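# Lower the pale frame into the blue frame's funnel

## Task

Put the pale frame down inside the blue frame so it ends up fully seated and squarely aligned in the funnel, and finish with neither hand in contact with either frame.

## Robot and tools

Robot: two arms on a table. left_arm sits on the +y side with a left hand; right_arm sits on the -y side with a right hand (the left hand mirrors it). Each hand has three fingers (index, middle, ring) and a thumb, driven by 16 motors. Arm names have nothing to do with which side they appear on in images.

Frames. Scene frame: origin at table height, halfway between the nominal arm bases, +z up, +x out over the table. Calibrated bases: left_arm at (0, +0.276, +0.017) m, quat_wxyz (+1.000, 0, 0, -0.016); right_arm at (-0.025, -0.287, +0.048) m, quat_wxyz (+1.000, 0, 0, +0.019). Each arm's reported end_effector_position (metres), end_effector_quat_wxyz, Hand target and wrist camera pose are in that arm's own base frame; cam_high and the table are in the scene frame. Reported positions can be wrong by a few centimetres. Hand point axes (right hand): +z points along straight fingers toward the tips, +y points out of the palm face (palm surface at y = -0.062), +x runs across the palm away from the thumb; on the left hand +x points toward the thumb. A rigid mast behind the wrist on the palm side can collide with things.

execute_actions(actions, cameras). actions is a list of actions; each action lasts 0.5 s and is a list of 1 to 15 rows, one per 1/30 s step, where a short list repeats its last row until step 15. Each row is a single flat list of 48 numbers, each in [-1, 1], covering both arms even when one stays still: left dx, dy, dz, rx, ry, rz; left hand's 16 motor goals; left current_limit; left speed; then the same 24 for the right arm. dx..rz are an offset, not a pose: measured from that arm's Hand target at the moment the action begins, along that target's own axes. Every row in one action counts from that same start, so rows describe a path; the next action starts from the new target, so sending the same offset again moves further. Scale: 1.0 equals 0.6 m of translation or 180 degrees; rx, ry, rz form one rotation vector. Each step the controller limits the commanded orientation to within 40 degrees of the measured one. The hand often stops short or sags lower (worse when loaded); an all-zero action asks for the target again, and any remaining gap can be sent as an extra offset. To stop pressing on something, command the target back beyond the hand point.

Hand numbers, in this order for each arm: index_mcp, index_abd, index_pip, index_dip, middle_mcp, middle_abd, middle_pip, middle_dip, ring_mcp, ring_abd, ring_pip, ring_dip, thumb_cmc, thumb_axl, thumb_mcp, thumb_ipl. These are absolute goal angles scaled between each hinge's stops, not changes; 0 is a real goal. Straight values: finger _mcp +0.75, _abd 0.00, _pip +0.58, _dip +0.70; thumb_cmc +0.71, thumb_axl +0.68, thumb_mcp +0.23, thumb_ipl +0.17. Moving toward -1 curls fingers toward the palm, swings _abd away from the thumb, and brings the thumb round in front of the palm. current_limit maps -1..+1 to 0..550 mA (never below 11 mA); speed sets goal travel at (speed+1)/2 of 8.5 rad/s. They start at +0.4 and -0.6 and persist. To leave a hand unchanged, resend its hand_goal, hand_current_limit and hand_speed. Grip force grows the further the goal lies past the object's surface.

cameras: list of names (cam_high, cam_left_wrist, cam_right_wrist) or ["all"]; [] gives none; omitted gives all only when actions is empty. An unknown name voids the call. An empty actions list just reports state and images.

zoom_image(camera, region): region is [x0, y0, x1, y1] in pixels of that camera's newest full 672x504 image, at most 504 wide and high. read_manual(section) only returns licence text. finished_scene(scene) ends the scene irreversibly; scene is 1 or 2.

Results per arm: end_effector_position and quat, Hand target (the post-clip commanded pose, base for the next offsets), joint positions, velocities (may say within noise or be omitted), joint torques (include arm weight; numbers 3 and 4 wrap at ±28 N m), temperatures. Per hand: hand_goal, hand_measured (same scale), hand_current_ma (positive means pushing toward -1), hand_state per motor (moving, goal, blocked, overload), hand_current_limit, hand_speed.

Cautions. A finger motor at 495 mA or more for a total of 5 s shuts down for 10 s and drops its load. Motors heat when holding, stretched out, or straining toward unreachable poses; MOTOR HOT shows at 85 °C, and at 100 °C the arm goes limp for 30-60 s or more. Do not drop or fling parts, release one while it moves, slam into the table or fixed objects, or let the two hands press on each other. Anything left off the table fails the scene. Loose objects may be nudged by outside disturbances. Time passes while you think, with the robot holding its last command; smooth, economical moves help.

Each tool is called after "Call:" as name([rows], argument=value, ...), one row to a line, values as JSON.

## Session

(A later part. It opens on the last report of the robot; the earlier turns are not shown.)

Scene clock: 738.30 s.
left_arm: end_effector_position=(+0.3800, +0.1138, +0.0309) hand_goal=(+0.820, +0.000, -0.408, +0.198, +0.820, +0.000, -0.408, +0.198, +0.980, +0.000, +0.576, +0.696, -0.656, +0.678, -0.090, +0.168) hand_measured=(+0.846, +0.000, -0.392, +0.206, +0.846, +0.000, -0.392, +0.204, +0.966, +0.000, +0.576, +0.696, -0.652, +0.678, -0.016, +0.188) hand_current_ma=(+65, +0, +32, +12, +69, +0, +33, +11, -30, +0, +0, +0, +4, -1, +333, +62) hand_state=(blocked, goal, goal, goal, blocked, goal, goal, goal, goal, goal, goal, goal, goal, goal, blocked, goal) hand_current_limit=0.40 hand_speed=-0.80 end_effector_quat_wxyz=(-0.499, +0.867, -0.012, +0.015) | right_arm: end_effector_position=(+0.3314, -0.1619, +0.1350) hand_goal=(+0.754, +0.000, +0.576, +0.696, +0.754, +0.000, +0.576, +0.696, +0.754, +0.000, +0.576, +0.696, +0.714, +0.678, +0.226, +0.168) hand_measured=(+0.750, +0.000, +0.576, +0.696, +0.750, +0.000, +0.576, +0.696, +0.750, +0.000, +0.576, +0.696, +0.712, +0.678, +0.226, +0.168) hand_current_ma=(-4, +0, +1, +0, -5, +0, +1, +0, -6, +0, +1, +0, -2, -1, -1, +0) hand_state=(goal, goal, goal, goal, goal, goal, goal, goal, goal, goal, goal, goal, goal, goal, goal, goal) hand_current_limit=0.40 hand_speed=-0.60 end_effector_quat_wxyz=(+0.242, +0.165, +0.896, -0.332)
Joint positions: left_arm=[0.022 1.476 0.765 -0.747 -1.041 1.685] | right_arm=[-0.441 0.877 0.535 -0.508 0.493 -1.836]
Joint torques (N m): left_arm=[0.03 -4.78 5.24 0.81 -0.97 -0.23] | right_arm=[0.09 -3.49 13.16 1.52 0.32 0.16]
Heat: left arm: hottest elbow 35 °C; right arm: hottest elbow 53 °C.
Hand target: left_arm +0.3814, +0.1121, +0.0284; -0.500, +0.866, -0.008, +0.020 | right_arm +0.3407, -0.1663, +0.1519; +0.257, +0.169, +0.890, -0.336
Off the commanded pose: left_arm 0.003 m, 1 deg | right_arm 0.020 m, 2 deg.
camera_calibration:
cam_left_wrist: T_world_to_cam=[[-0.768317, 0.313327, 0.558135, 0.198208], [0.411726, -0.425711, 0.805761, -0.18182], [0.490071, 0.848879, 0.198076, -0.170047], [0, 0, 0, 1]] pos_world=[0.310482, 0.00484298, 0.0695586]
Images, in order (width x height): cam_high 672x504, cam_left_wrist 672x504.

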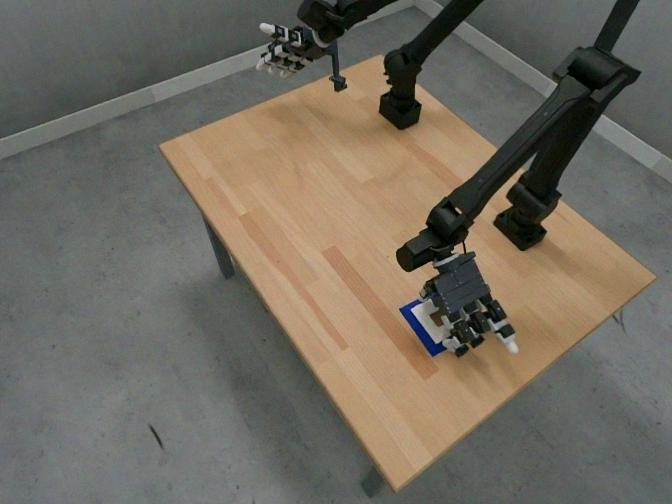

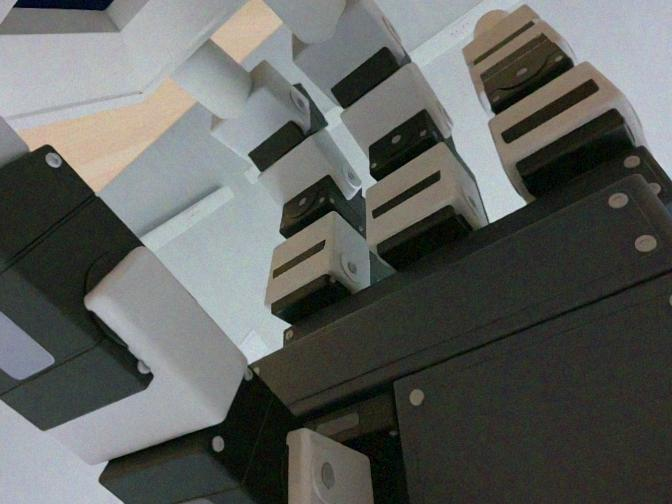

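Call:
execute_actions([
  [[0,0.0087,0.005,0,0,0,0.82,0,-0.409,0.197,0.82,0,-0.409,0.197,0.98,0,0.576,0.696,-0.657,0.678,-0.09,0.168,0.4,-0.8,0,0,0,0,0,0,0.754,0,0.576,0.696,0.754,0,0.576,0.696,0.754,0,0.576,0.696,0.714,0.678,0.226,0.168,0.4,-0.6]],
], cameras=["cam_high","cam_left_wrist"])

Call:
zoom_image(camera="cam_high", region=[390, 280, 470, 360])

Scene clock: 748.70 s.
left_arm: end_effector_position=(+0.3833, +0.1139, +0.0273) hand_goal=(+0.820, +0.000, -0.408, +0.198, +0.820, +0.000, -0.408, +0.198, +0.980, +0.000, +0.576, +0.696, -0.656, +0.678, -0.090, +0.168) hand_measured=(+0.846, +0.000, -0.392, +0.206, +0.846, +0.000, -0.392, +0.204, +0.966, +0.000, +0.576, +0.696, -0.652, +0.678, -0.016, +0.188) hand_current_ma=(+65, +0, +32, +12, +69, +0, +33, +11, -30, +0, +0, +0, +4, -1, +333, +62) hand_state=(blocked, goal, goal, goal, blocked, goal, goal, goal, goal, goal, goal, goal, goal, goal, blocked, goal) hand_current_limit=0.40 hand_speed=-0.80 end_effector_quat_wxyz=(-0.499, +0.866, -0.010, +0.018) | right_arm: end_effector_position=(+0.3314, -0.1619, +0.1350) hand_goal=(+0.754, +0.000, +0.576, +0.696, +0.754, +0.000, +0.576, +0.696, +0.754, +0.000, +0.576, +0.696, +0.714, +0.678, +0.226, +0.168) hand_measured=(+0.750, +0.000, +0.576, +0.696, +0.750, +0.000, +0.576, +0.696, +0.750, +0.000, +0.576, +0.696, +0.712, +0.678, +0.226, +0.168) hand_current_ma=(-4, +0, +1, +0, -5, +0, +1, +0, -6, +0, +1, +0, -2, -1, -1, +0) hand_state=(goal, goal, goal, goal, goal, goal, goal, goal, goal, goal, goal, goal, goal, goal, goal, goal) hand_current_limit=0.40 hand_speed=-0.60 end_effector_quat_wxyz=(+0.242, +0.165, +0.896, -0.332)
Joint positions: left_arm=[0.022 1.488 0.765 -0.728 -1.041 1.684] | right_arm=[-0.441 0.877 0.535 -0.508 0.493 -1.836]
Joint torques (N m): left_arm=[-0.15 -5.25 4.9 0.84 -1 -0.19] | right_arm=[0.03 -3.6 13.12 1.55 0.3 0.16]
Heat: left arm: hottest elbow 35 °C; right arm: hottest elbow 53 °C.
Hand target: left_arm +0.3816, +0.1121, +0.0224; -0.500, +0.866, -0.008, +0.020 | right_arm +0.3407, -0.1663, +0.1519; +0.257, +0.169, +0.890, -0.336
Off the commanded pose: left_arm 0.005 m, 0 deg | right_arm 0.020 m, 2 deg.
camera_calibration:
cam_left_wrist: T_world_to_cam=[[-0.772829, 0.312788, 0.552176, 0.204728], [0.405687, -0.42559, 0.808883, -0.178019], [0.488009, 0.849139, 0.202014, -0.17034], [0, 0, 0, 1]] pos_world=[0.313567, 0.00484294, 0.0653619]
Images, in order (width x height): cam_high 672x504, cam_left_wrist 672x504.

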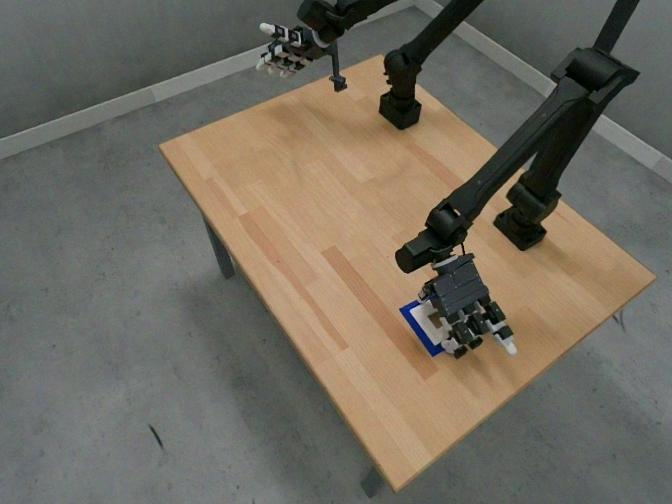

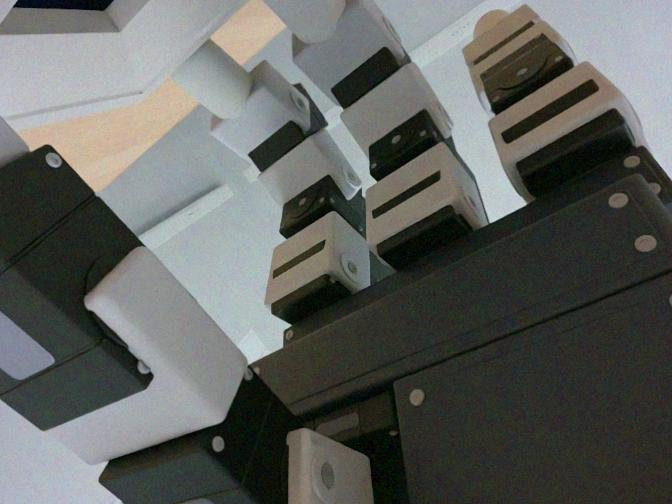

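Scaled by 6.300.

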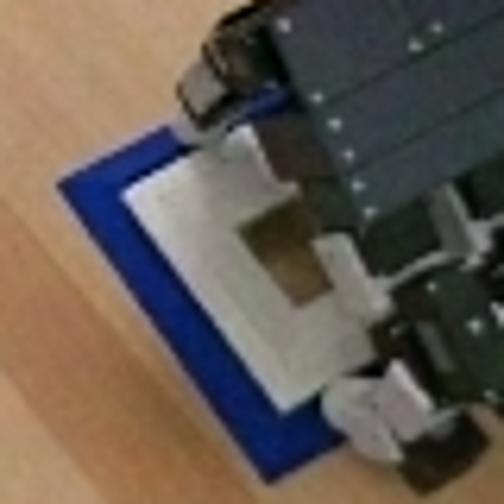

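Call:
execute_actions([
  [[-0.0049,0.0088,0.0048,0,0,0,0.82,0,-0.409,0.197,0.82,0,-0.409,0.197,0.98,0,0.576,0.696,-0.657,0.678,-0.09,0.168,0.4,-0.8,0,0,0,0,0,0,0.754,0,0.576,0.696,0.754,0,0.576,0.696,0.754,0,0.576,0.696,0.714,0.678,0.226,0.168,0.4,-0.6]],
], cameras=["cam_high","cam_left_wrist"])

Call:
zoom_image(camera="cam_high", region=[390, 280, 470, 360])

Scene clock: 760.37 s.
left_arm: end_effector_position=(+0.3841, +0.1142, +0.0255) hand_goal=(+0.820, +0.000, -0.408, +0.198, +0.820, +0.000, -0.408, +0.198, +0.980, +0.000, +0.576, +0.696, -0.656, +0.678, -0.090, +0.168) hand_measured=(+0.840, +0.000, -0.392, +0.206, +0.846, +0.000, -0.392, +0.206, +0.966, +0.000, +0.576, +0.696, -0.664, +0.678, -0.016, +0.190) hand_current_ma=(+48, +0, +32, +12, +69, +0, +34, +12, -30, +0, +0, +0, -16, +0, +333, +76) hand_state=(goal, goal, goal, goal, blocked, goal, goal, goal, goal, goal, goal, goal, goal, goal, blocked, blocked) hand_current_limit=0.40 hand_speed=-0.80 end_effector_quat_wxyz=(-0.500, +0.866, -0.005, +0.024) | right_arm: end_effector_position=(+0.3314, -0.1619, +0.1350) hand_goal=(+0.754, +0.000, +0.576, +0.696, +0.754, +0.000, +0.576, +0.696, +0.754, +0.000, +0.576, +0.696, +0.714, +0.678, +0.226, +0.168) hand_measured=(+0.750, +0.000, +0.576, +0.696, +0.750, +0.000, +0.576, +0.696, +0.750, +0.000, +0.576, +0.696, +0.712, +0.678, +0.226, +0.168) hand_current_ma=(-4, +0, +1, +0, -5, +0, +1, +0, -6, +0, +1, +0, -2, -1, -1, +0) hand_state=(goal, goal, goal, goal, goal, goal, goal, goal, goal, goal, goal, goal, goal, goal, goal, goal) hand_current_limit=0.40 hand_speed=-0.60 end_effector_quat_wxyz=(+0.242, +0.165, +0.896, -0.332)
Joint positions: left_arm=[0.022 1.488 0.756 -0.707 -1.042 1.681] | right_arm=[-0.441 0.877 0.535 -0.508 0.493 -1.836]
Joint torques (N m): left_arm=[0.03 -4.31 4.4 0.94 -0.93 -0.14] | right_arm=[-0.15 -3.31 13.23 1.44 0.3 0.16]
Heat: left arm: hottest elbow 34 °C; right arm: hottest elbow 53 °C.
Hand target: left_arm +0.3789, +0.1121, +0.0164; -0.500, +0.866, -0.008, +0.021 | right_arm +0.3407, -0.1663, +0.1519; +0.257, +0.169, +0.890, -0.336
Off the commanded pose: left_arm 0.011 m, 1 deg | right_arm 0.020 m, 2 deg.
camera_calibration:
cam_left_wrist: T_world_to_cam=[[-0.781504, 0.310398, 0.541207, 0.210131], [0.394531, -0.426128, 0.814101, -0.172568], [0.483319, 0.849746, 0.210559, -0.169111], [0, 0, 0, 1]] pos_world=[0.314036, 0.00494076, 0.0623709]
Images, in order (width x height): cam_high 672x504, cam_left_wrist 672x504.

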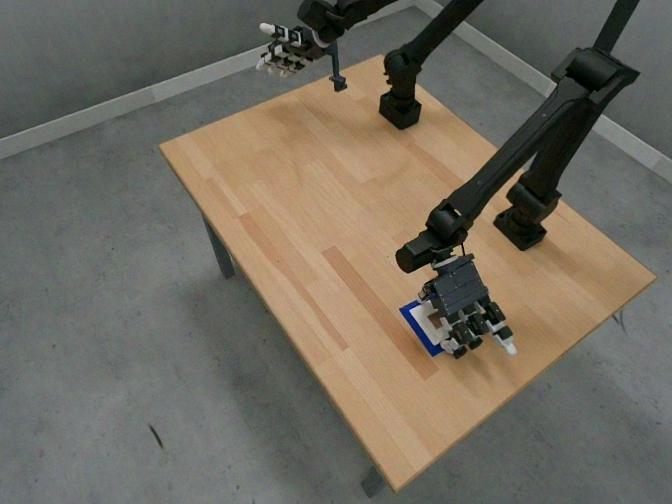

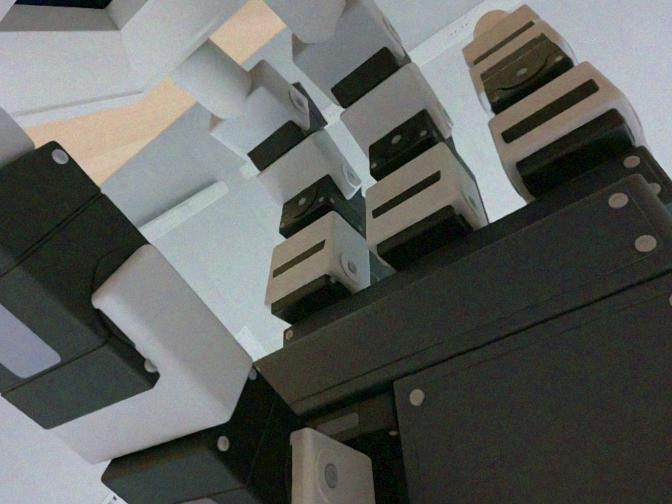

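Scaled by 6.300.

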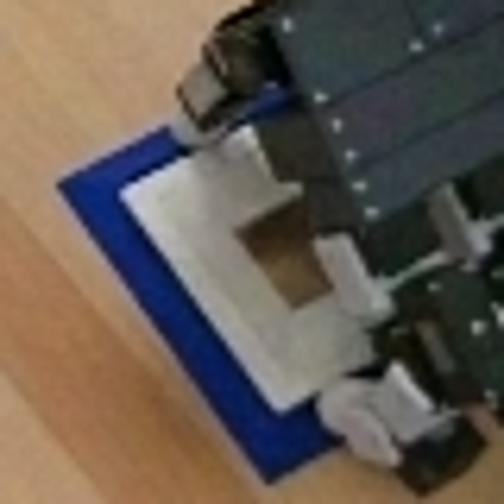

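Call:
execute_actions([
  [[0.0033,-0.0341,-0.0196,0,0,0,0.82,0,-0.409,0.197,0.82,0,-0.409,0.197,0.98,0,0.576,0.696,-0.657,0.678,-0.09,0.168,0.4,-0.8,0,0,0,0,0,0,0.754,0,0.576,0.696,0.754,0,0.576,0.696,0.754,0,0.576,0.696,0.714,0.678,0.226,0.168,0.4,-0.6]],
  [[-0.0057,0.0265,0.0158,0,0,0,0.82,0,-0.409,0.197,0.82,0,-0.409,0.197,0.98,0,0.576,0.696,-0.657,0.678,-0.09,0.168,0.4,-0.8,0,0,0,0,0,0,0.754,0,0.576,0.696,0.754,0,0.576,0.696,0.754,0,0.576,0.696,0.714,0.678,0.226,0.168,0.4,-0.6]],
], cameras=["cam_high","cam_left_wrist"])

Call:
zoom_image(camera="cam_high", region=[390, 280, 470, 360])

Scene clock: 773.17 s.
left_arm: end_effector_position=(+0.3784, +0.1141, +0.0263) hand_goal=(+0.820, +0.000, -0.408, +0.198, +0.820, +0.000, -0.408, +0.198, +0.980, +0.000, +0.576, +0.696, -0.656, +0.678, -0.090, +0.168) hand_measured=(+0.840, +0.000, -0.390, +0.206, +0.842, +0.000, -0.392, +0.206, +0.966, +0.000, +0.576, +0.696, -0.654, +0.678, -0.016, +0.190) hand_current_ma=(+48, +0, +38, +15, +58, +0, +35, +12, -30, +0, +0, +0, +2, +1, +333, +76) hand_state=(goal, goal, goal, goal, blocked, goal, goal, goal, goal, goal, goal, goal, goal, goal, blocked, blocked) hand_current_limit=0.40 hand_speed=-0.80 end_effector_quat_wxyz=(-0.499, +0.866, -0.007, +0.020) | right_arm: end_effector_position=(+0.3314, -0.1619, +0.1350) hand_goal=(+0.754, +0.000, +0.576, +0.696, +0.754, +0.000, +0.576, +0.696, +0.754, +0.000, +0.576, +0.696, +0.714, +0.678, +0.226, +0.168) hand_measured=(+0.750, +0.000, +0.576, +0.696, +0.750, +0.000, +0.576, +0.696, +0.750, +0.000, +0.576, +0.696, +0.712, +0.678, +0.226, +0.168) hand_current_ma=(-4, +0, +1, +0, -5, +0, +1, +0, -6, +0, +1, +0, -2, -1, -1, +0) hand_state=(goal, goal, goal, goal, goal, goal, goal, goal, goal, goal, goal, goal, goal, goal, goal, goal) hand_current_limit=0.40 hand_speed=-0.60 end_effector_quat_wxyz=(+0.242, +0.165, +0.896, -0.332)
Joint positions: left_arm=[0.022 1.477 0.749 -0.721 -1.042 1.678] | right_arm=[-0.441 0.877 0.535 -0.508 0.493 -1.836]
Joint torques (N m): left_arm=[0.38 -4.89 4.83 0.81 -0.94 -0.1] | right_arm=[-0.21 -3.43 13.16 1.54 0.3 0.18]
Heat: left arm: hottest elbow 34 °C; right arm: hottest elbow 54 °C.
Hand target: left_arm +0.3773, +0.1124, +0.0215; -0.500, +0.866, -0.008, +0.021 | right_arm +0.3407, -0.1663, +0.1519; +0.257, +0.169, +0.890, -0.336
Off the commanded pose: left_arm 0.005 m, 0 deg | right_arm 0.020 m, 2 deg.
camera_calibration:
cam_left_wrist: T_world_to_cam=[[-0.777157, 0.309569, 0.5479, 0.203563], [0.402183, -0.425315, 0.810775, -0.173979], [0.484021, 0.850456, 0.206033, -0.166681], [0, 0, 0, 1]] pos_world=[0.308849, 0.00474185, 0.063867]
Images, in order (width x height): cam_high 672x504, cam_left_wrist 672x504.

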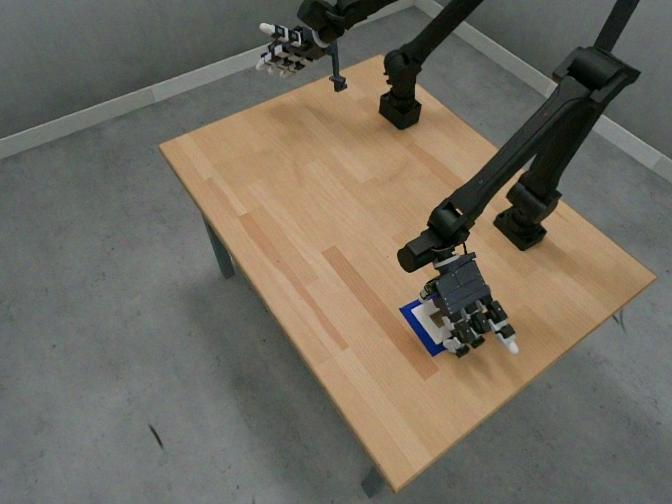

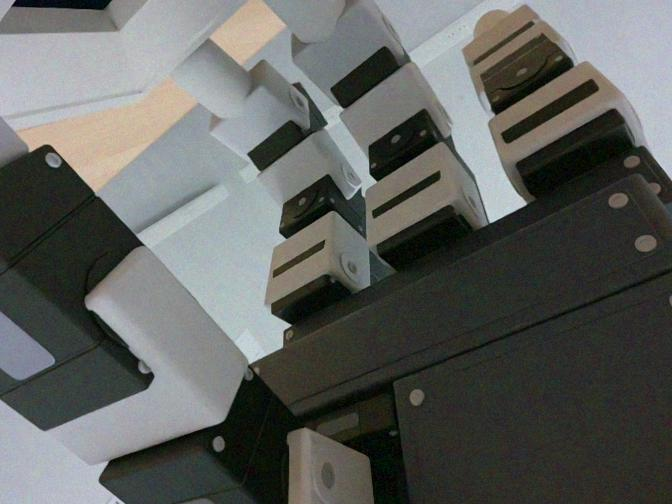

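Scaled by 6.300.

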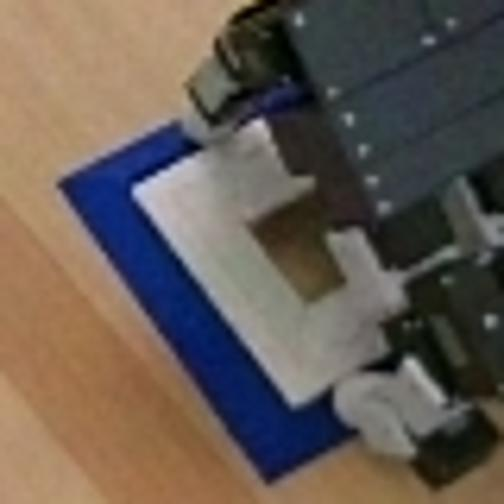

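Call:
execute_actions([
  [[0,0,0,0,0,0,0.845,0,-0.409,0.197,0.845,0,-0.409,0.197,0.98,0,0.576,0.696,-0.657,0.678,-0.03,0.168,0.4,-0.8,0,0,0,0,0,0,0.754,0,0.576,0.696,0.754,0,0.576,0.696,0.754,0,0.576,0.696,0.714,0.678,0.226,0.168,0.4,-0.6]],
  [[0,0,0,0,0,0,0.93,0,-0.38,0.197,0.93,0,-0.38,0.197,0.98,0,0.576,0.696,-0.657,0.678,0.09,0.168,0.4,-0.6,0,0,0,0,0,0,0.754,0,0.576,0.696,0.754,0,0.576,0.696,0.754,0,0.576,0.696,0.714,0.678,0.226,0.168,0.4,-0.6]],
], cameras=["cam_high","cam_left_wrist"])

Call:
zoom_image(camera="cam_high", region=[390, 280, 470, 360])

Call:
zoom_image(camera="cam_left_wrist", region=[0, 0, 360, 240])

Scene clock: 787.03 s.
left_arm: end_effector_position=(+0.3786, +0.1141, +0.0264) hand_goal=(+0.930, +0.000, -0.380, +0.198, +0.930, +0.000, -0.380, +0.198, +0.980, +0.000, +0.576, +0.696, -0.656, +0.678, +0.090, +0.168) hand_measured=(+0.912, +0.000, -0.382, +0.202, +0.910, +0.000, -0.382, +0.200, +0.966, +0.000, +0.576, +0.696, -0.656, +0.678, +0.086, +0.170) hand_current_ma=(-41, +0, -2, +4, -48, +0, -2, +4, -30, +0, +0, +0, +1, +1, -9, +3) hand_state=(goal, goal, goal, goal, goal, goal, goal, goal, goal, goal, goal, goal, goal, goal, goal, goal) hand_current_limit=0.40 hand_speed=-0.60 end_effector_quat_wxyz=(-0.500, +0.866, -0.007, +0.020) | right_arm: end_effector_position=(+0.3314, -0.1619, +0.1350) hand_goal=(+0.754, +0.000, +0.576, +0.696, +0.754, +0.000, +0.576, +0.696, +0.754, +0.000, +0.576, +0.696, +0.714, +0.678, +0.226, +0.168) hand_measured=(+0.750, +0.000, +0.576, +0.696, +0.750, +0.000, +0.576, +0.696, +0.750, +0.000, +0.576, +0.696, +0.712, +0.678, +0.226, +0.168) hand_current_ma=(-4, +0, +1, +0, -5, +0, +1, +0, -6, +0, +1, +0, -2, -1, -1, +0) hand_state=(goal, goal, goal, goal, goal, goal, goal, goal, goal, goal, goal, goal, goal, goal, goal, goal) hand_current_limit=0.40 hand_speed=-0.60 end_effector_quat_wxyz=(+0.242, +0.165, +0.896, -0.332)
Joint positions: left_arm=[0.022 1.477 0.749 -0.721 -1.043 1.678] | right_arm=[-0.441 0.877 0.535 -0.508 0.493 -1.836]
Joint torques (N m): left_arm=[-0.26 -4.48 5.38 0.94 -0.94 -0.11] | right_arm=[0.09 -3.55 13.15 1.48 0.3 0.17]
Heat: left arm: hottest elbow 34 °C; right arm: hottest elbow 54 °C.
Hand target: left_arm +0.3773, +0.1124, +0.0215; -0.500, +0.866, -0.008, +0.021 | right_arm +0.3407, -0.1663, +0.1519; +0.257, +0.169, +0.890, -0.336
Off the commanded pose: left_arm 0.005 m, 0 deg | right_arm 0.020 m, 2 deg.
camera_calibration:
cam_left_wrist: T_world_to_cam=[[-0.777612, 0.309316, 0.547397, 0.203782], [0.401571, -0.425581, 0.810939, -0.173797], [0.483798, 0.850414, 0.206725, -0.166788], [0, 0, 0, 1]] pos_world=[0.308947, 0.00484123, 0.0638682]
Images, in order (width x height): cam_high 672x504, cam_left_wrist 672x504.

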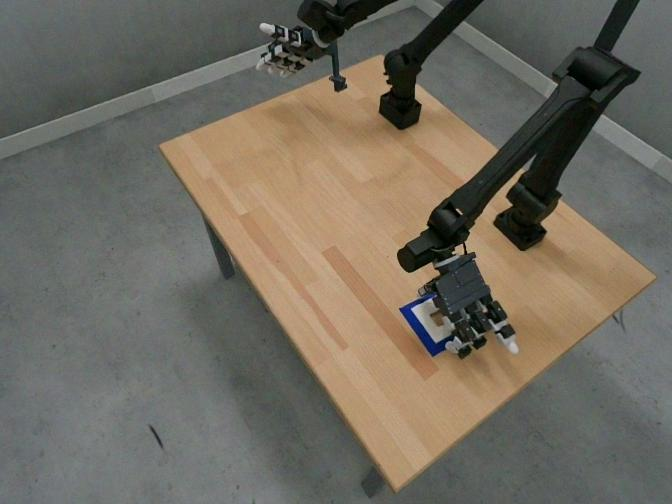

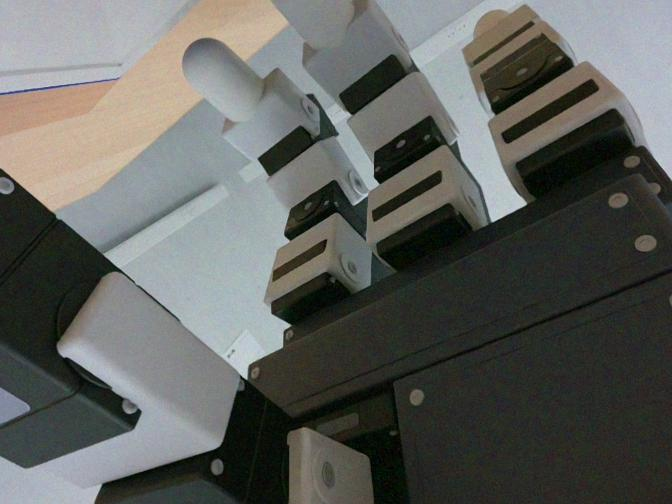

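Scaled by 6.300.

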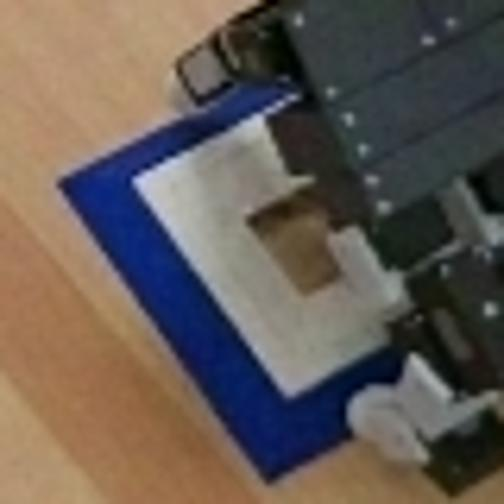

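Scaled by 1.400.

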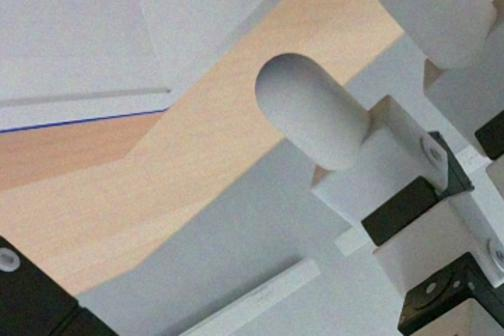

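Call:
execute_actions([
  [[0,-0.0722,-0.0417,0,0,0,0.98,0,-0.372,0.203,0.98,0,-0.372,0.203,0.98,0,0.576,0.696,-0.657,0.678,0.169,0.168,0.4,-0.6,0,0,0,0,0,0,0.754,0,0.576,0.696,0.754,0,0.576,0.696,0.754,0,0.576,0.696,0.714,0.678,0.226,0.168,0.4,-0.6]],
  [[-0.1,-0.1222,-0.0717,0,0,0,0.98,0,-0.372,0.203,0.98,0,-0.372,0.203,0.98,0,0.576,0.696,-0.657,0.678,0.169,0.168,0.4,-0.6,0,0,0,0,0,0,0.754,0,0.576,0.696,0.754,0,0.576,0.696,0.754,0,0.576,0.696,0.714,0.678,0.226,0.168,0.4,-0.6]],
], cameras=["cam_high","cam_left_wrist"])

Call:
zoom_image(camera="cam_high", region=[390, 280, 490, 380])

Scene clock: 802.13 s.
left_arm: end_effector_position=(+0.2977, +0.1146, +0.1366) hand_goal=(+0.980, +0.000, -0.372, +0.204, +0.980, +0.000, -0.372, +0.204, +0.980, +0.000, +0.576, +0.696, -0.656, +0.678, +0.170, +0.168) hand_measured=(+0.966, +0.000, -0.376, +0.202, +0.962, +0.000, -0.376, +0.202, +0.966, +0.000, +0.576, +0.696, -0.656, +0.678, +0.166, +0.170) hand_current_ma=(-32, +0, -4, -2, -40, +0, -4, -2, -30, +0, -1, +0, +1, +1, -10, +2) hand_state=(goal, goal, goal, goal, goal, goal, goal, goal, goal, goal, goal, goal, goal, goal, goal, goal) hand_current_limit=0.40 hand_speed=-0.60 end_effector_quat_wxyz=(-0.499, +0.866, -0.017, +0.004) | right_arm: end_effector_position=(+0.3314, -0.1619, +0.1350) hand_goal=(+0.754, +0.000, +0.576, +0.696, +0.754, +0.000, +0.576, +0.696, +0.754, +0.000, +0.576, +0.696, +0.714, +0.678, +0.226, +0.168) hand_measured=(+0.750, +0.000, +0.576, +0.696, +0.750, +0.000, +0.576, +0.696, +0.750, +0.000, +0.576, +0.696, +0.712, +0.678, +0.226, +0.168) hand_current_ma=(-4, +0, +1, +0, -5, +0, +1, +0, -6, +0, +1, +0, -2, -1, -1, +0) hand_state=(goal, goal, goal, goal, goal, goal, goal, goal, goal, goal, goal, goal, goal, goal, goal, goal) hand_current_limit=0.40 hand_speed=-0.60 end_effector_quat_wxyz=(+0.242, +0.165, +0.896, -0.332)
Joint positions: left_arm=[0.031 1.085 0.749 -1.134 -1.042 1.697] | right_arm=[-0.441 0.877 0.535 -0.508 0.493 -1.836]
Joint torques (N m): left_arm=[-0.32 -2.14 10.32 0.35 -0.86 -0.11] | right_arm=[-0.03 -3.43 13.07 1.43 0.3 0.16]
Heat: left arm: hottest elbow 34 °C; right arm: hottest elbow 54 °C.
Hand target: left_arm +0.3136, +0.1139, +0.1547; -0.500, +0.866, -0.008, +0.021 | right_arm +0.3407, -0.1663, +0.1519; +0.257, +0.169, +0.890, -0.336
Off the commanded pose: left_arm 0.024 m, 2 deg | right_arm 0.020 m, 2 deg.
camera_calibration:
cam_left_wrist: T_world_to_cam=[[-0.756161, 0.310638, 0.575955, 0.0700412], [0.431141, -0.425618, 0.795592, -0.237138], [0.492278, 0.849914, 0.187907, -0.150756], [0, 0, 0, 1]] pos_world=[0.229416, 0.00544182, 0.176652]
Images, in order (width x height): cam_high 672x504, cam_left_wrist 672x504.

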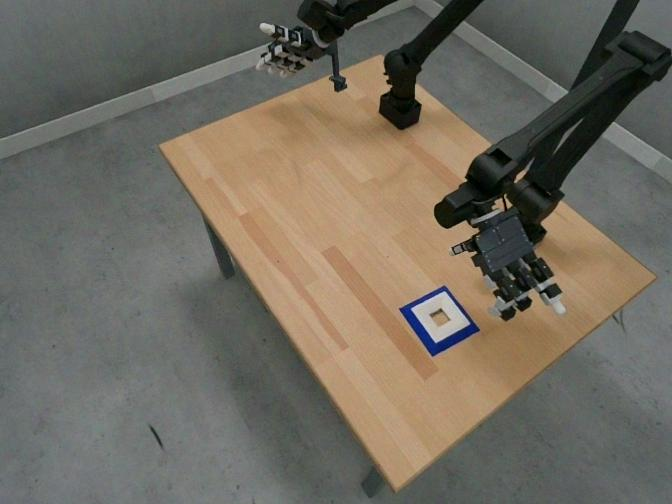

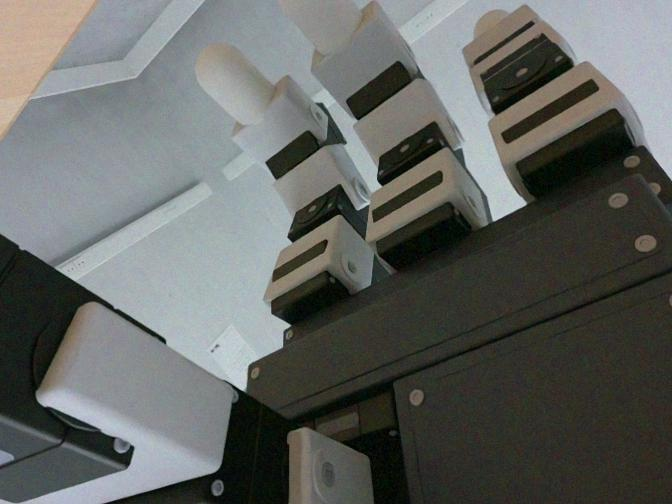

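Scaled by 5.040.

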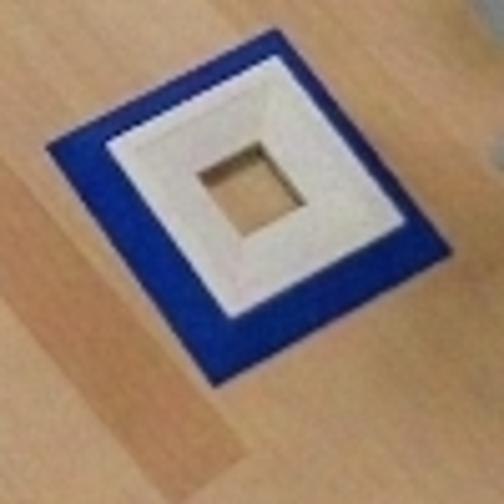

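Call:
execute_actions([
  [[-0.0068,0.0664,-0.0566,-0.125,0,0,0.98,0,-0.372,0.203,0.98,0,-0.372,0.203,0.98,0,-0.372,0.203,-0.657,0.678,0.169,0.168,0.4,-0.6,0,0,0,0,0,0,0.754,0,0.576,0.696,0.754,0,0.576,0.696,0.754,0,0.576,0.696,0.714,0.678,0.226,0.168,0.4,-0.6]],
  [[-0.0068,0.0826,-0.0266,-0.125,0,0,0.98,0,-0.372,0.203,0.98,0,-0.372,0.203,0.98,0,-0.372,0.203,-0.657,0.678,0.169,0.168,0.4,-0.6,0,0,0,0,0,0,0.754,0,0.576,0.696,0.754,0,0.576,0.696,0.754,0,0.576,0.696,0.714,0.678,0.226,0.168,0.4,-0.6]],
], cameras=["cam_high","cam_left_wrist"])

Scene clock: 872.83 s.
left_arm: end_effector_position=(+0.2897, +0.0118, +0.1084) hand_goal=(+0.980, +0.000, -0.372, +0.204, +0.980, +0.000, -0.372, +0.204, +0.980, +0.000, -0.372, +0.204, -0.656, +0.678, +0.170, +0.168) hand_measured=(+0.974, +0.000, -0.372, +0.202, +0.974, +0.000, -0.372, +0.202, +0.974, +0.000, -0.366, +0.208, -0.656, +0.678, +0.166, +0.168) hand_current_ma=(-8, +0, -1, -2, -10, +0, -1, -2, -10, +0, +8, +5, +1, +1, -10, +1) hand_state=(goal, goal, goal, goal, goal, goal, goal, goal, goal, goal, goal, goal, goal, goal, goal, goal) hand_current_limit=0.40 hand_speed=-0.60 end_effector_quat_wxyz=(-0.128, +0.992, -0.013, +0.001) | right_arm: end_effector_position=(+0.3314, -0.1619, +0.1350) hand_goal=(+0.754, +0.000, +0.576, +0.696, +0.754, +0.000, +0.576, +0.696, +0.754, +0.000, +0.576, +0.696, +0.714, +0.678, +0.226, +0.168) hand_measured=(+0.750, +0.000, +0.576, +0.696, +0.750, +0.000, +0.576, +0.696, +0.750, +0.000, +0.576, +0.696, +0.712, +0.678, +0.226, +0.168) hand_current_ma=(-4, +0, +1, +0, -5, +0, +1, +0, -6, +0, +1, +0, -2, -1, -1, +0) hand_state=(goal, goal, goal, goal, goal, goal, goal, goal, goal, goal, goal, goal, goal, goal, goal, goal) hand_current_limit=0.40 hand_speed=-0.60 end_effector_quat_wxyz=(+0.242, +0.165, +0.896, -0.332)
Joint positions: left_arm=[0.188 1.094 0.757 -1.178 -0.251 1.793] | right_arm=[-0.441 0.877 0.535 -0.508 0.493 -1.836]
Joint torques (N m): left_arm=[0.79 -2.02 9.42 0.65 -0.13 0.09] | right_arm=[-0.21 -3.49 13.12 1.47 0.3 0.16]
Motor temperatures (°C): left_arm=[28 27 39 25 27 25] | right_arm=[27 23 55 23 23 24]
Heat: left arm: hottest elbow 39 °C; right arm: hottest elbow 55 °C.
Hand target: left_arm +0.3030, +0.0159, +0.1195; -0.130, +0.991, -0.015, +0.016 | right_arm +0.3407, -0.1663, +0.1519; +0.257, +0.169, +0.890, -0.336
Off the commanded pose: left_arm 0.018 m, 2 deg | right_arm 0.020 m, 2 deg.
camera_calibration:
cam_left_wrist: T_world_to_cam=[[-0.75433, 0.625432, 0.199554, 0.148642], [0.445725, 0.264746, 0.855125, -0.273887], [0.481991, 0.733993, -0.478476, 0.0224117], [0, 0, 0, 1]] pos_world=[0.223401, -0.0369049, 0.215269]
Images, in order (width x height): cam_high 672x504, cam_left_wrist 672x504.

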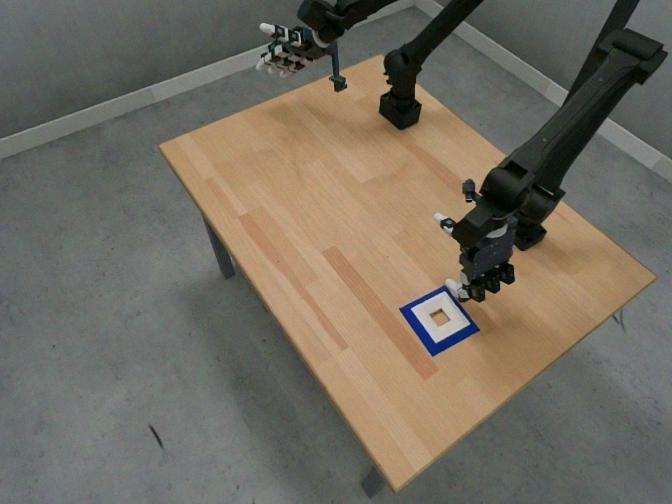

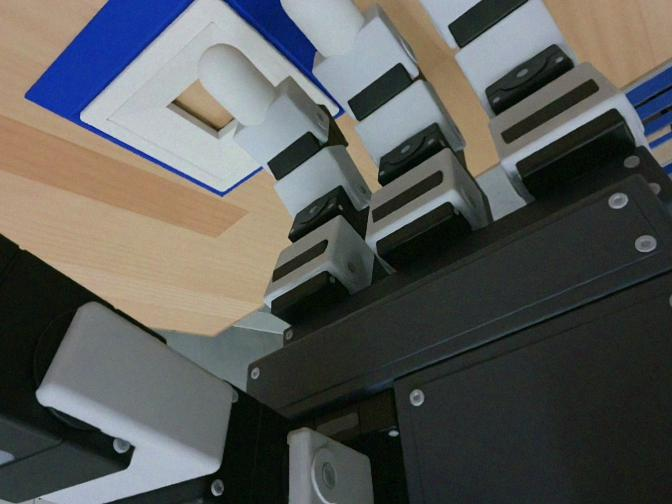

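Call:
zoom_image(camera="cam_left_wrist", region=[10, 0, 360, 230])

Scaled by 1.440.

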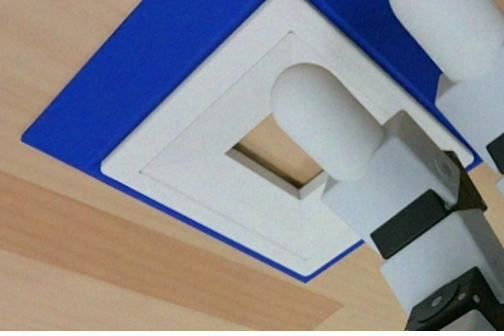

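Call:
zoom_image(camera="cam_left_wrist", region=[20, 0, 220, 140])

Call:
zoom_image(camera="cam_left_wrist", region=[160, 0, 360, 210])

Scaled by 2.520.

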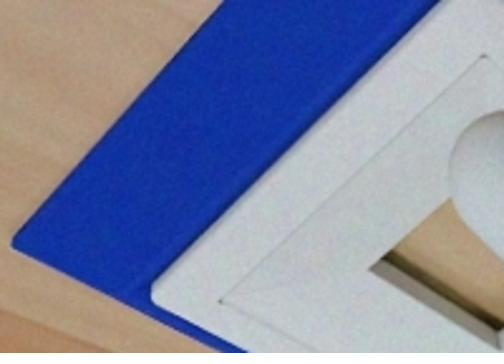

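Scaled by 2.400.

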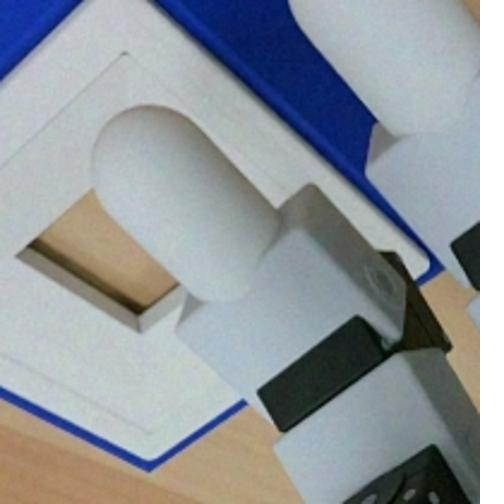

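Call:
execute_actions([
  [[-0.0589,0.0124,0.0675,0.083,0,0,0.98,0,-0.372,0.203,0.98,0,-0.372,0.203,0.98,0,-0.372,0.203,-0.657,0.678,0.169,0.168,0.4,-0.6,0,0,0,0,0,0,0.754,0,0.576,0.696,0.754,0,0.576,0.696,0.754,0,0.576,0.696,0.714,0.678,0.226,0.168,0.4,-0.6]],
  [[-0.0589,0.0302,0.0627,0.083,0,0,0.98,0,-0.372,0.203,0.98,0,-0.372,0.203,0.98,0,-0.372,0.203,-0.657,0.678,0.169,0.168,0.4,-0.6,0,0,0,0,0,0,0.754,0,0.576,0.696,0.754,0,0.576,0.696,0.754,0,0.576,0.696,0.714,0.678,0.226,0.168,0.4,-0.6]],
], cameras=["cam_high","cam_left_wrist"])

Call:
zoom_image(camera="cam_left_wrist", region=[0, 0, 336, 250])

Scene clock: 1018.63 s.
left_arm: end_effector_position=(+0.2346, +0.0255, +0.0351) hand_goal=(+0.980, +0.000, -0.372, +0.204, +0.980, +0.000, -0.372, +0.204, +0.980, +0.000, -0.372, +0.204, -0.656, +0.678, +0.170, +0.168) hand_measured=(+0.974, +0.000, -0.372, +0.202, +0.974, +0.000, -0.372, +0.202, +0.974, +0.000, -0.368, +0.208, -0.656, +0.678, +0.166, +0.168) hand_current_ma=(-10, +0, -1, -2, -13, +0, -1, -2, -11, +0, +4, +5, +1, +1, -9, +1) hand_state=(goal, goal, goal, goal, goal, goal, goal, goal, goal, goal, goal, goal, goal, goal, goal, goal) hand_current_limit=0.40 hand_speed=-0.60 end_effector_quat_wxyz=(-0.379, +0.925, -0.013, +0.022) | right_arm: end_effector_position=(+0.3314, -0.1619, +0.1350) hand_goal=(+0.754, +0.000, +0.576, +0.696, +0.754, +0.000, +0.576, +0.696, +0.754, +0.000, +0.576, +0.696, +0.714, +0.678, +0.226, +0.168) hand_measured=(+0.750, +0.000, +0.576, +0.696, +0.750, +0.000, +0.576, +0.696, +0.750, +0.000, +0.576, +0.696, +0.712, +0.678, +0.226, +0.168) hand_current_ma=(-4, +0, +1, +0, -5, +0, +1, +0, -6, +0, +1, +0, -2, -1, -1, +0) hand_state=(goal, goal, goal, goal, goal, goal, goal, goal, goal, goal, goal, goal, goal, goal, goal, goal) hand_current_limit=0.40 hand_speed=-0.60 end_effector_quat_wxyz=(+0.242, +0.165, +0.896, -0.332)
Joint positions: left_arm=[-0.166 1.039 0.488 -1.112 -0.774 1.395] | right_arm=[-0.441 0.877 0.535 -0.508 0.493 -1.836]
Joint torques (N m): left_arm=[-0.73 -0.03 6.28 -0.39 -0.8 -0.19] | right_arm=[-0.26 -3.6 13.07 1.44 0.32 0.16]
Motor temperatures (°C): left_arm=[27 27 43 24 24 25] | right_arm=[27 23 56 23 23 23]
Heat: left arm: hottest elbow 43 °C; right arm: hottest elbow 56 °C.
Hand target: left_arm +0.2349, +0.0245, +0.0348; -0.381, +0.924, -0.011, +0.019 | right_arm +0.3407, -0.1663, +0.1519; +0.257, +0.169, +0.890, -0.336
Off the commanded pose: left_arm 0.001 m, 1 deg | right_arm 0.020 m, 2 deg.
camera_calibration:
cam_left_wrist: T_world_to_cam=[[-0.767277, 0.457106, 0.449823, 0.111709], [0.403265, -0.201501, 0.892623, -0.169722], [0.498663, 0.866286, -0.0297278, -0.0191423], [0, 0, 0, 1]] pos_world=[0.1637, -0.0686793, 0.10068]
Images, in order (width x height): cam_high 672x504, cam_left_wrist 672x504.

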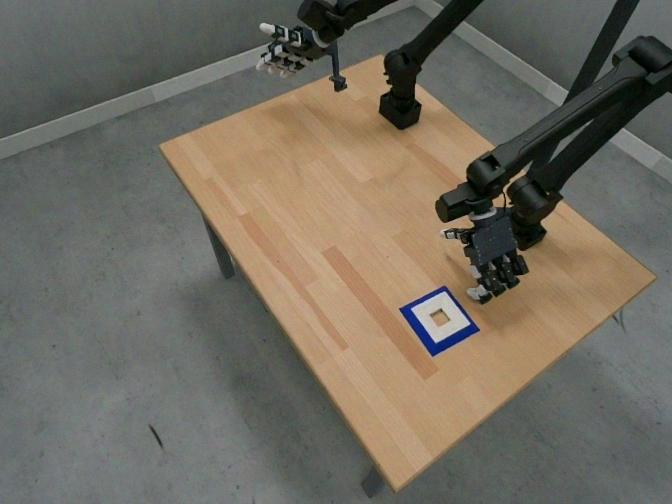

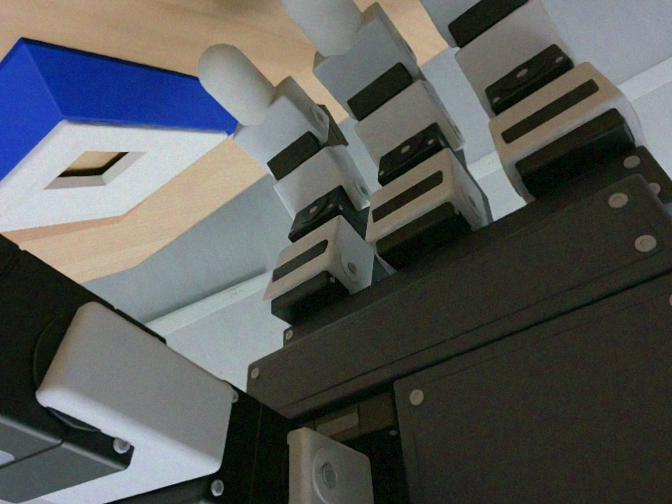

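Scaled by 1.500.

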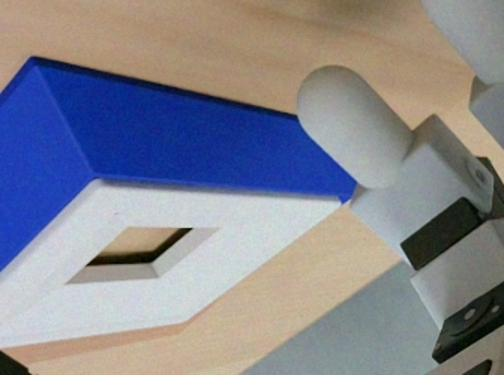

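Call:
zoom_image(camera="cam_left_wrist", region=[0, 80, 130, 200])

Call:
zoom_image(camera="cam_left_wrist", region=[110, 80, 250, 220])

Scaled by 3.877.

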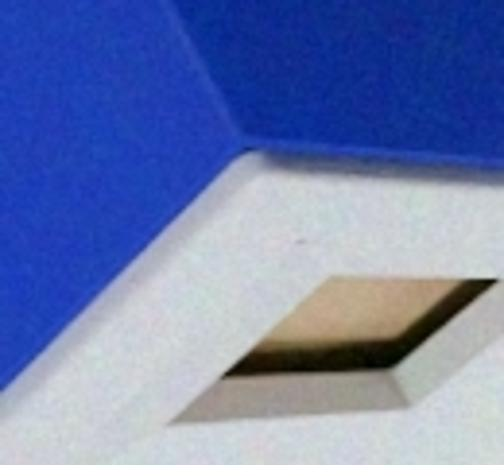

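Scaled by 3.600.

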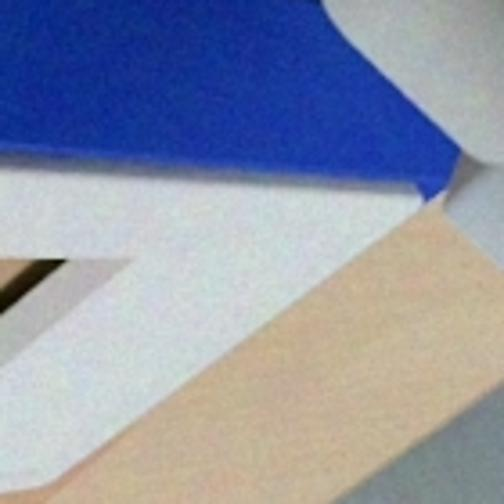

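Call:
execute_actions([
  [[0.0031,-0.0822,-0.0827,0,0,0,0.98,0,-0.372,0.203,0.98,0,-0.372,0.203,0.98,0,0.576,0.696,-0.657,0.678,0.169,0.168,0.4,-0.6,0,0,0,0,0,0,0.754,0,0.576,0.696,0.754,0,0.576,0.696,0.754,0,0.576,0.696,0.714,0.678,0.226,0.168,0.4,-0.6]],
  [[0.1143,-0.0479,0.052,0.0417,0,0,0.682,0,-0.641,0.458,0.682,0,-0.641,0.458,0.98,0,0.576,0.696,-0.657,0.678,-0.191,0.168,0.4,-0.6,0,0,0,0,0,0,0.754,0,0.576,0.696,0.754,0,0.576,0.696,0.754,0,0.576,0.696,0.714,0.678,0.226,0.168,0.4,-0.6]],
  [[0.1073,-0.0454,0.0627,0.0417,0,0,0.682,0,-0.641,0.458,0.682,0,-0.641,0.458,0.98,0,0.576,0.696,-0.657,0.678,-0.191,0.168,0.4,-0.6,0,0,0,0,0,0,0.754,0,0.576,0.696,0.754,0,0.576,0.696,0.754,0,0.576,0.696,0.714,0.678,0.226,0.168,0.4,-0.6]],
], cameras=["cam_high","cam_left_wrist"])

Scene clock: 1098.50 s.
left_arm: end_effector_position=(+0.3477, +0.1063, +0.0892) hand_goal=(+0.682, +0.000, -0.640, +0.458, +0.682, +0.000, -0.640, +0.458, +0.980, +0.000, +0.576, +0.696, -0.656, +0.678, -0.190, +0.168) hand_measured=(+0.678, +0.000, -0.636, +0.456, +0.678, +0.000, -0.636, +0.456, +0.970, +0.000, +0.568, +0.692, -0.656, +0.678, -0.188, +0.168) hand_current_ma=(-7, +0, +6, -3, -8, +0, +6, -3, -19, +0, -14, -5, +0, +1, +3, +1) hand_state=(goal, goal, goal, goal, goal, goal, goal, goal, goal, goal, goal, goal, goal, goal, goal, goal) hand_current_limit=0.40 hand_speed=-0.60 end_effector_quat_wxyz=(-0.500, +0.866, -0.018, +0.001) | right_arm: end_effector_position=(+0.3314, -0.1619, +0.1350) hand_goal=(+0.754, +0.000, +0.576, +0.696, +0.754, +0.000, +0.576, +0.696, +0.754, +0.000, +0.576, +0.696, +0.714, +0.678, +0.226, +0.168) hand_measured=(+0.750, +0.000, +0.576, +0.696, +0.750, +0.000, +0.576, +0.696, +0.750, +0.000, +0.576, +0.696, +0.712, +0.678, +0.226, +0.168) hand_current_ma=(-4, +0, +1, +0, -5, +0, +1, +0, -6, +0, +1, +0, -2, -1, -1, +0) hand_state=(goal, goal, goal, goal, goal, goal, goal, goal, goal, goal, goal, goal, goal, goal, goal, goal) hand_current_limit=0.40 hand_speed=-0.60 end_effector_quat_wxyz=(+0.242, +0.165, +0.896, -0.332)
Joint positions: left_arm=[-0.001 1.312 0.791 -1.014 -1.047 1.63] | right_arm=[-0.441 0.877 0.535 -0.508 0.493 -1.836]
Joint torques (N m): left_arm=[1.44 -3.49 9.99 0.61 -0.9 0.02] | right_arm=[-0.26 -3.6 13.12 1.46 0.31 0.2]
Motor temperatures (°C): left_arm=[27 26 39 24 25 25] | right_arm=[27 23 57 23 23 23]
Heat: left arm: hottest elbow 39 °C; right arm: hottest elbow 57 °C.
Hand target: left_arm +0.3708, +0.1087, +0.1053; -0.499, +0.866, -0.008, +0.020 | right_arm +0.3407, -0.1663, +0.1519; +0.257, +0.169, +0.890, -0.336
Off the commanded pose: left_arm 0.028 m, 3 deg | right_arm 0.020 m, 2 deg.
camera_calibration:
cam_left_wrist: T_world_to_cam=[[-0.752575, 0.307518, 0.582291, 0.136255], [0.437702, -0.427044, 0.791233, -0.226304], [0.491983, 0.850333, 0.186782, -0.159209], [0, 0, 0, 1]] pos_world=[0.279924, -0.00316238, 0.129456]
Images, in order (width x height): cam_high 672x504, cam_left_wrist 672x504.

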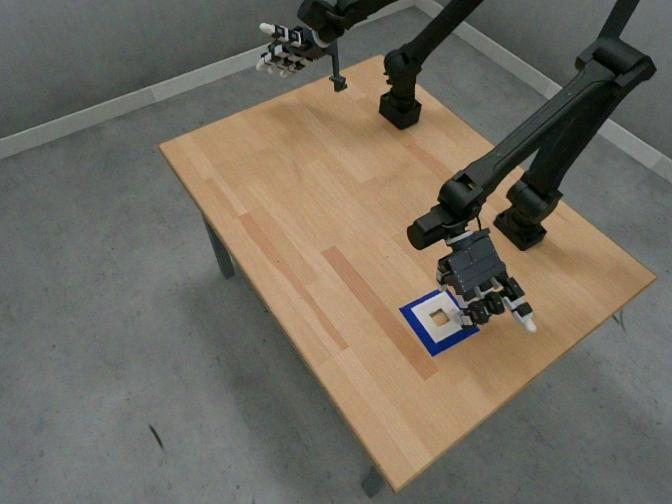

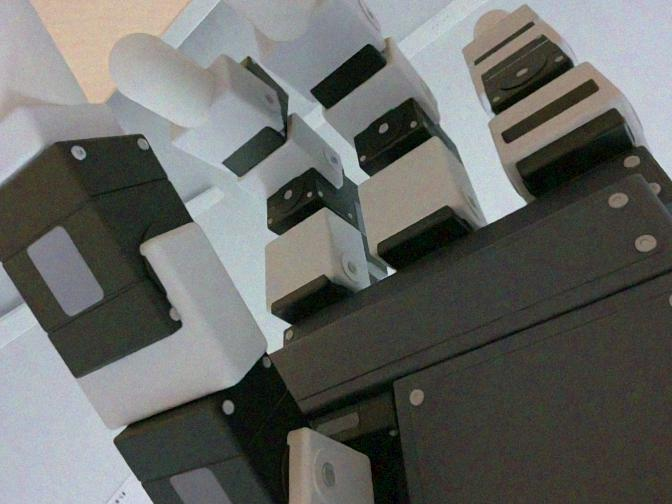

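Call:
execute_actions([
  [[-0.0027,0.0869,0.0504,0,0,0,0.682,0,-0.641,0.458,0.682,0,-0.641,0.458,0.98,0,0.576,0.696,-0.657,0.678,-0.191,0.168,0.4,-0.6,0,0,0,0,0,0,0.754,0,0.576,0.696,0.754,0,0.576,0.696,0.754,0,0.576,0.696,0.714,0.678,0.226,0.168,0.4,-0.6]],
], cameras=["cam_high"])

Call:
zoom_image(camera="cam_high", region=[390, 280, 490, 380])

Scene clock: 1105.80 s.
left_arm: end_effector_position=(+0.3723, +0.1061, +0.0473) hand_goal=(+0.682, +0.000, -0.640, +0.458, +0.682, +0.000, -0.640, +0.458, +0.980, +0.000, +0.576, +0.696, -0.656, +0.678, -0.190, +0.168) hand_measured=(+0.678, +0.000, -0.636, +0.456, +0.678, +0.000, -0.636, +0.456, +0.970, +0.000, +0.568, +0.692, -0.656, +0.678, -0.188, +0.168) hand_current_ma=(-7, +0, +6, -3, -8, +0, +6, -3, -19, +0, -14, -5, +0, +1, +3, +1) hand_state=(goal, goal, goal, goal, goal, goal, goal, goal, goal, goal, goal, goal, goal, goal, goal, goal) hand_current_limit=0.40 hand_speed=-0.60 end_effector_quat_wxyz=(-0.499, +0.867, -0.006, +0.024) | right_arm: end_effector_position=(+0.3314, -0.1619, +0.1350) hand_goal=(+0.754, +0.000, +0.576, +0.696, +0.754, +0.000, +0.576, +0.696, +0.754, +0.000, +0.576, +0.696, +0.714, +0.678, +0.226, +0.168) hand_measured=(+0.750, +0.000, +0.576, +0.696, +0.750, +0.000, +0.576, +0.696, +0.750, +0.000, +0.576, +0.696, +0.712, +0.678, +0.226, +0.168) hand_current_ma=(-4, +0, +1, +0, -5, +0, +1, +0, -6, +0, +1, +0, -2, -1, -1, +0) hand_state=(goal, goal, goal, goal, goal, goal, goal, goal, goal, goal, goal, goal, goal, goal, goal, goal) hand_current_limit=0.40 hand_speed=-0.60 end_effector_quat_wxyz=(+0.242, +0.165, +0.896, -0.332)
Joint positions: left_arm=[0 1.419 0.759 -0.816 -1.042 1.638] | right_arm=[-0.441 0.877 0.535 -0.508 0.493 -1.836]
Joint torques (N m): left_arm=[1.38 -4.72 5.68 0.94 -0.95 0.06] | right_arm=[0.21 -3.31 13.16 1.43 0.29 0.17]
Motor temperatures (°C): left_arm=[27 26 40 24 25 25] | right_arm=[27 23 57 23 23 23]
Heat: left arm: hottest elbow 40 °C; right arm: hottest elbow 57 °C.
Hand target: left_arm +0.3709, +0.1087, +0.0451; -0.499, +0.866, -0.008, +0.021 | right_arm +0.3407, -0.1663, +0.1519; +0.257, +0.169, +0.890, -0.336
Off the commanded pose: left_arm 0.004 m, 0 deg | right_arm 0.020 m, 2 deg.
Images, in order (width x height): cam_high 672x504.

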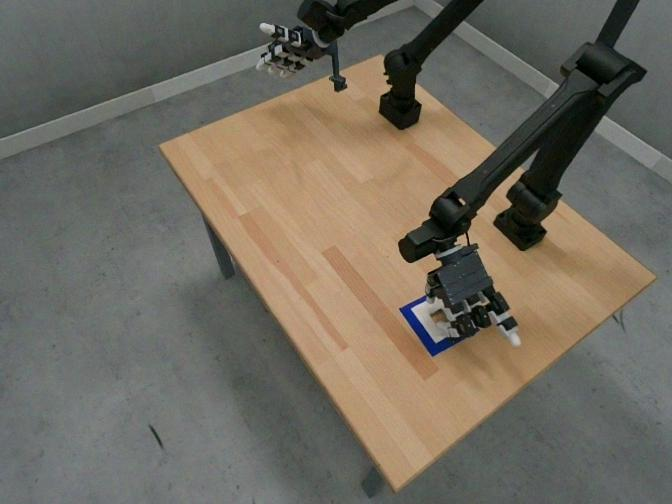

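Scaled by 5.040.

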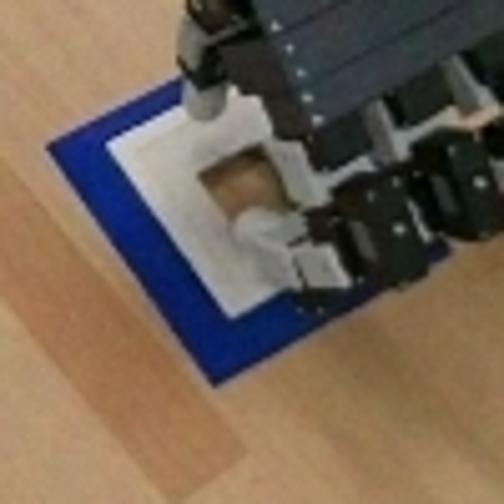

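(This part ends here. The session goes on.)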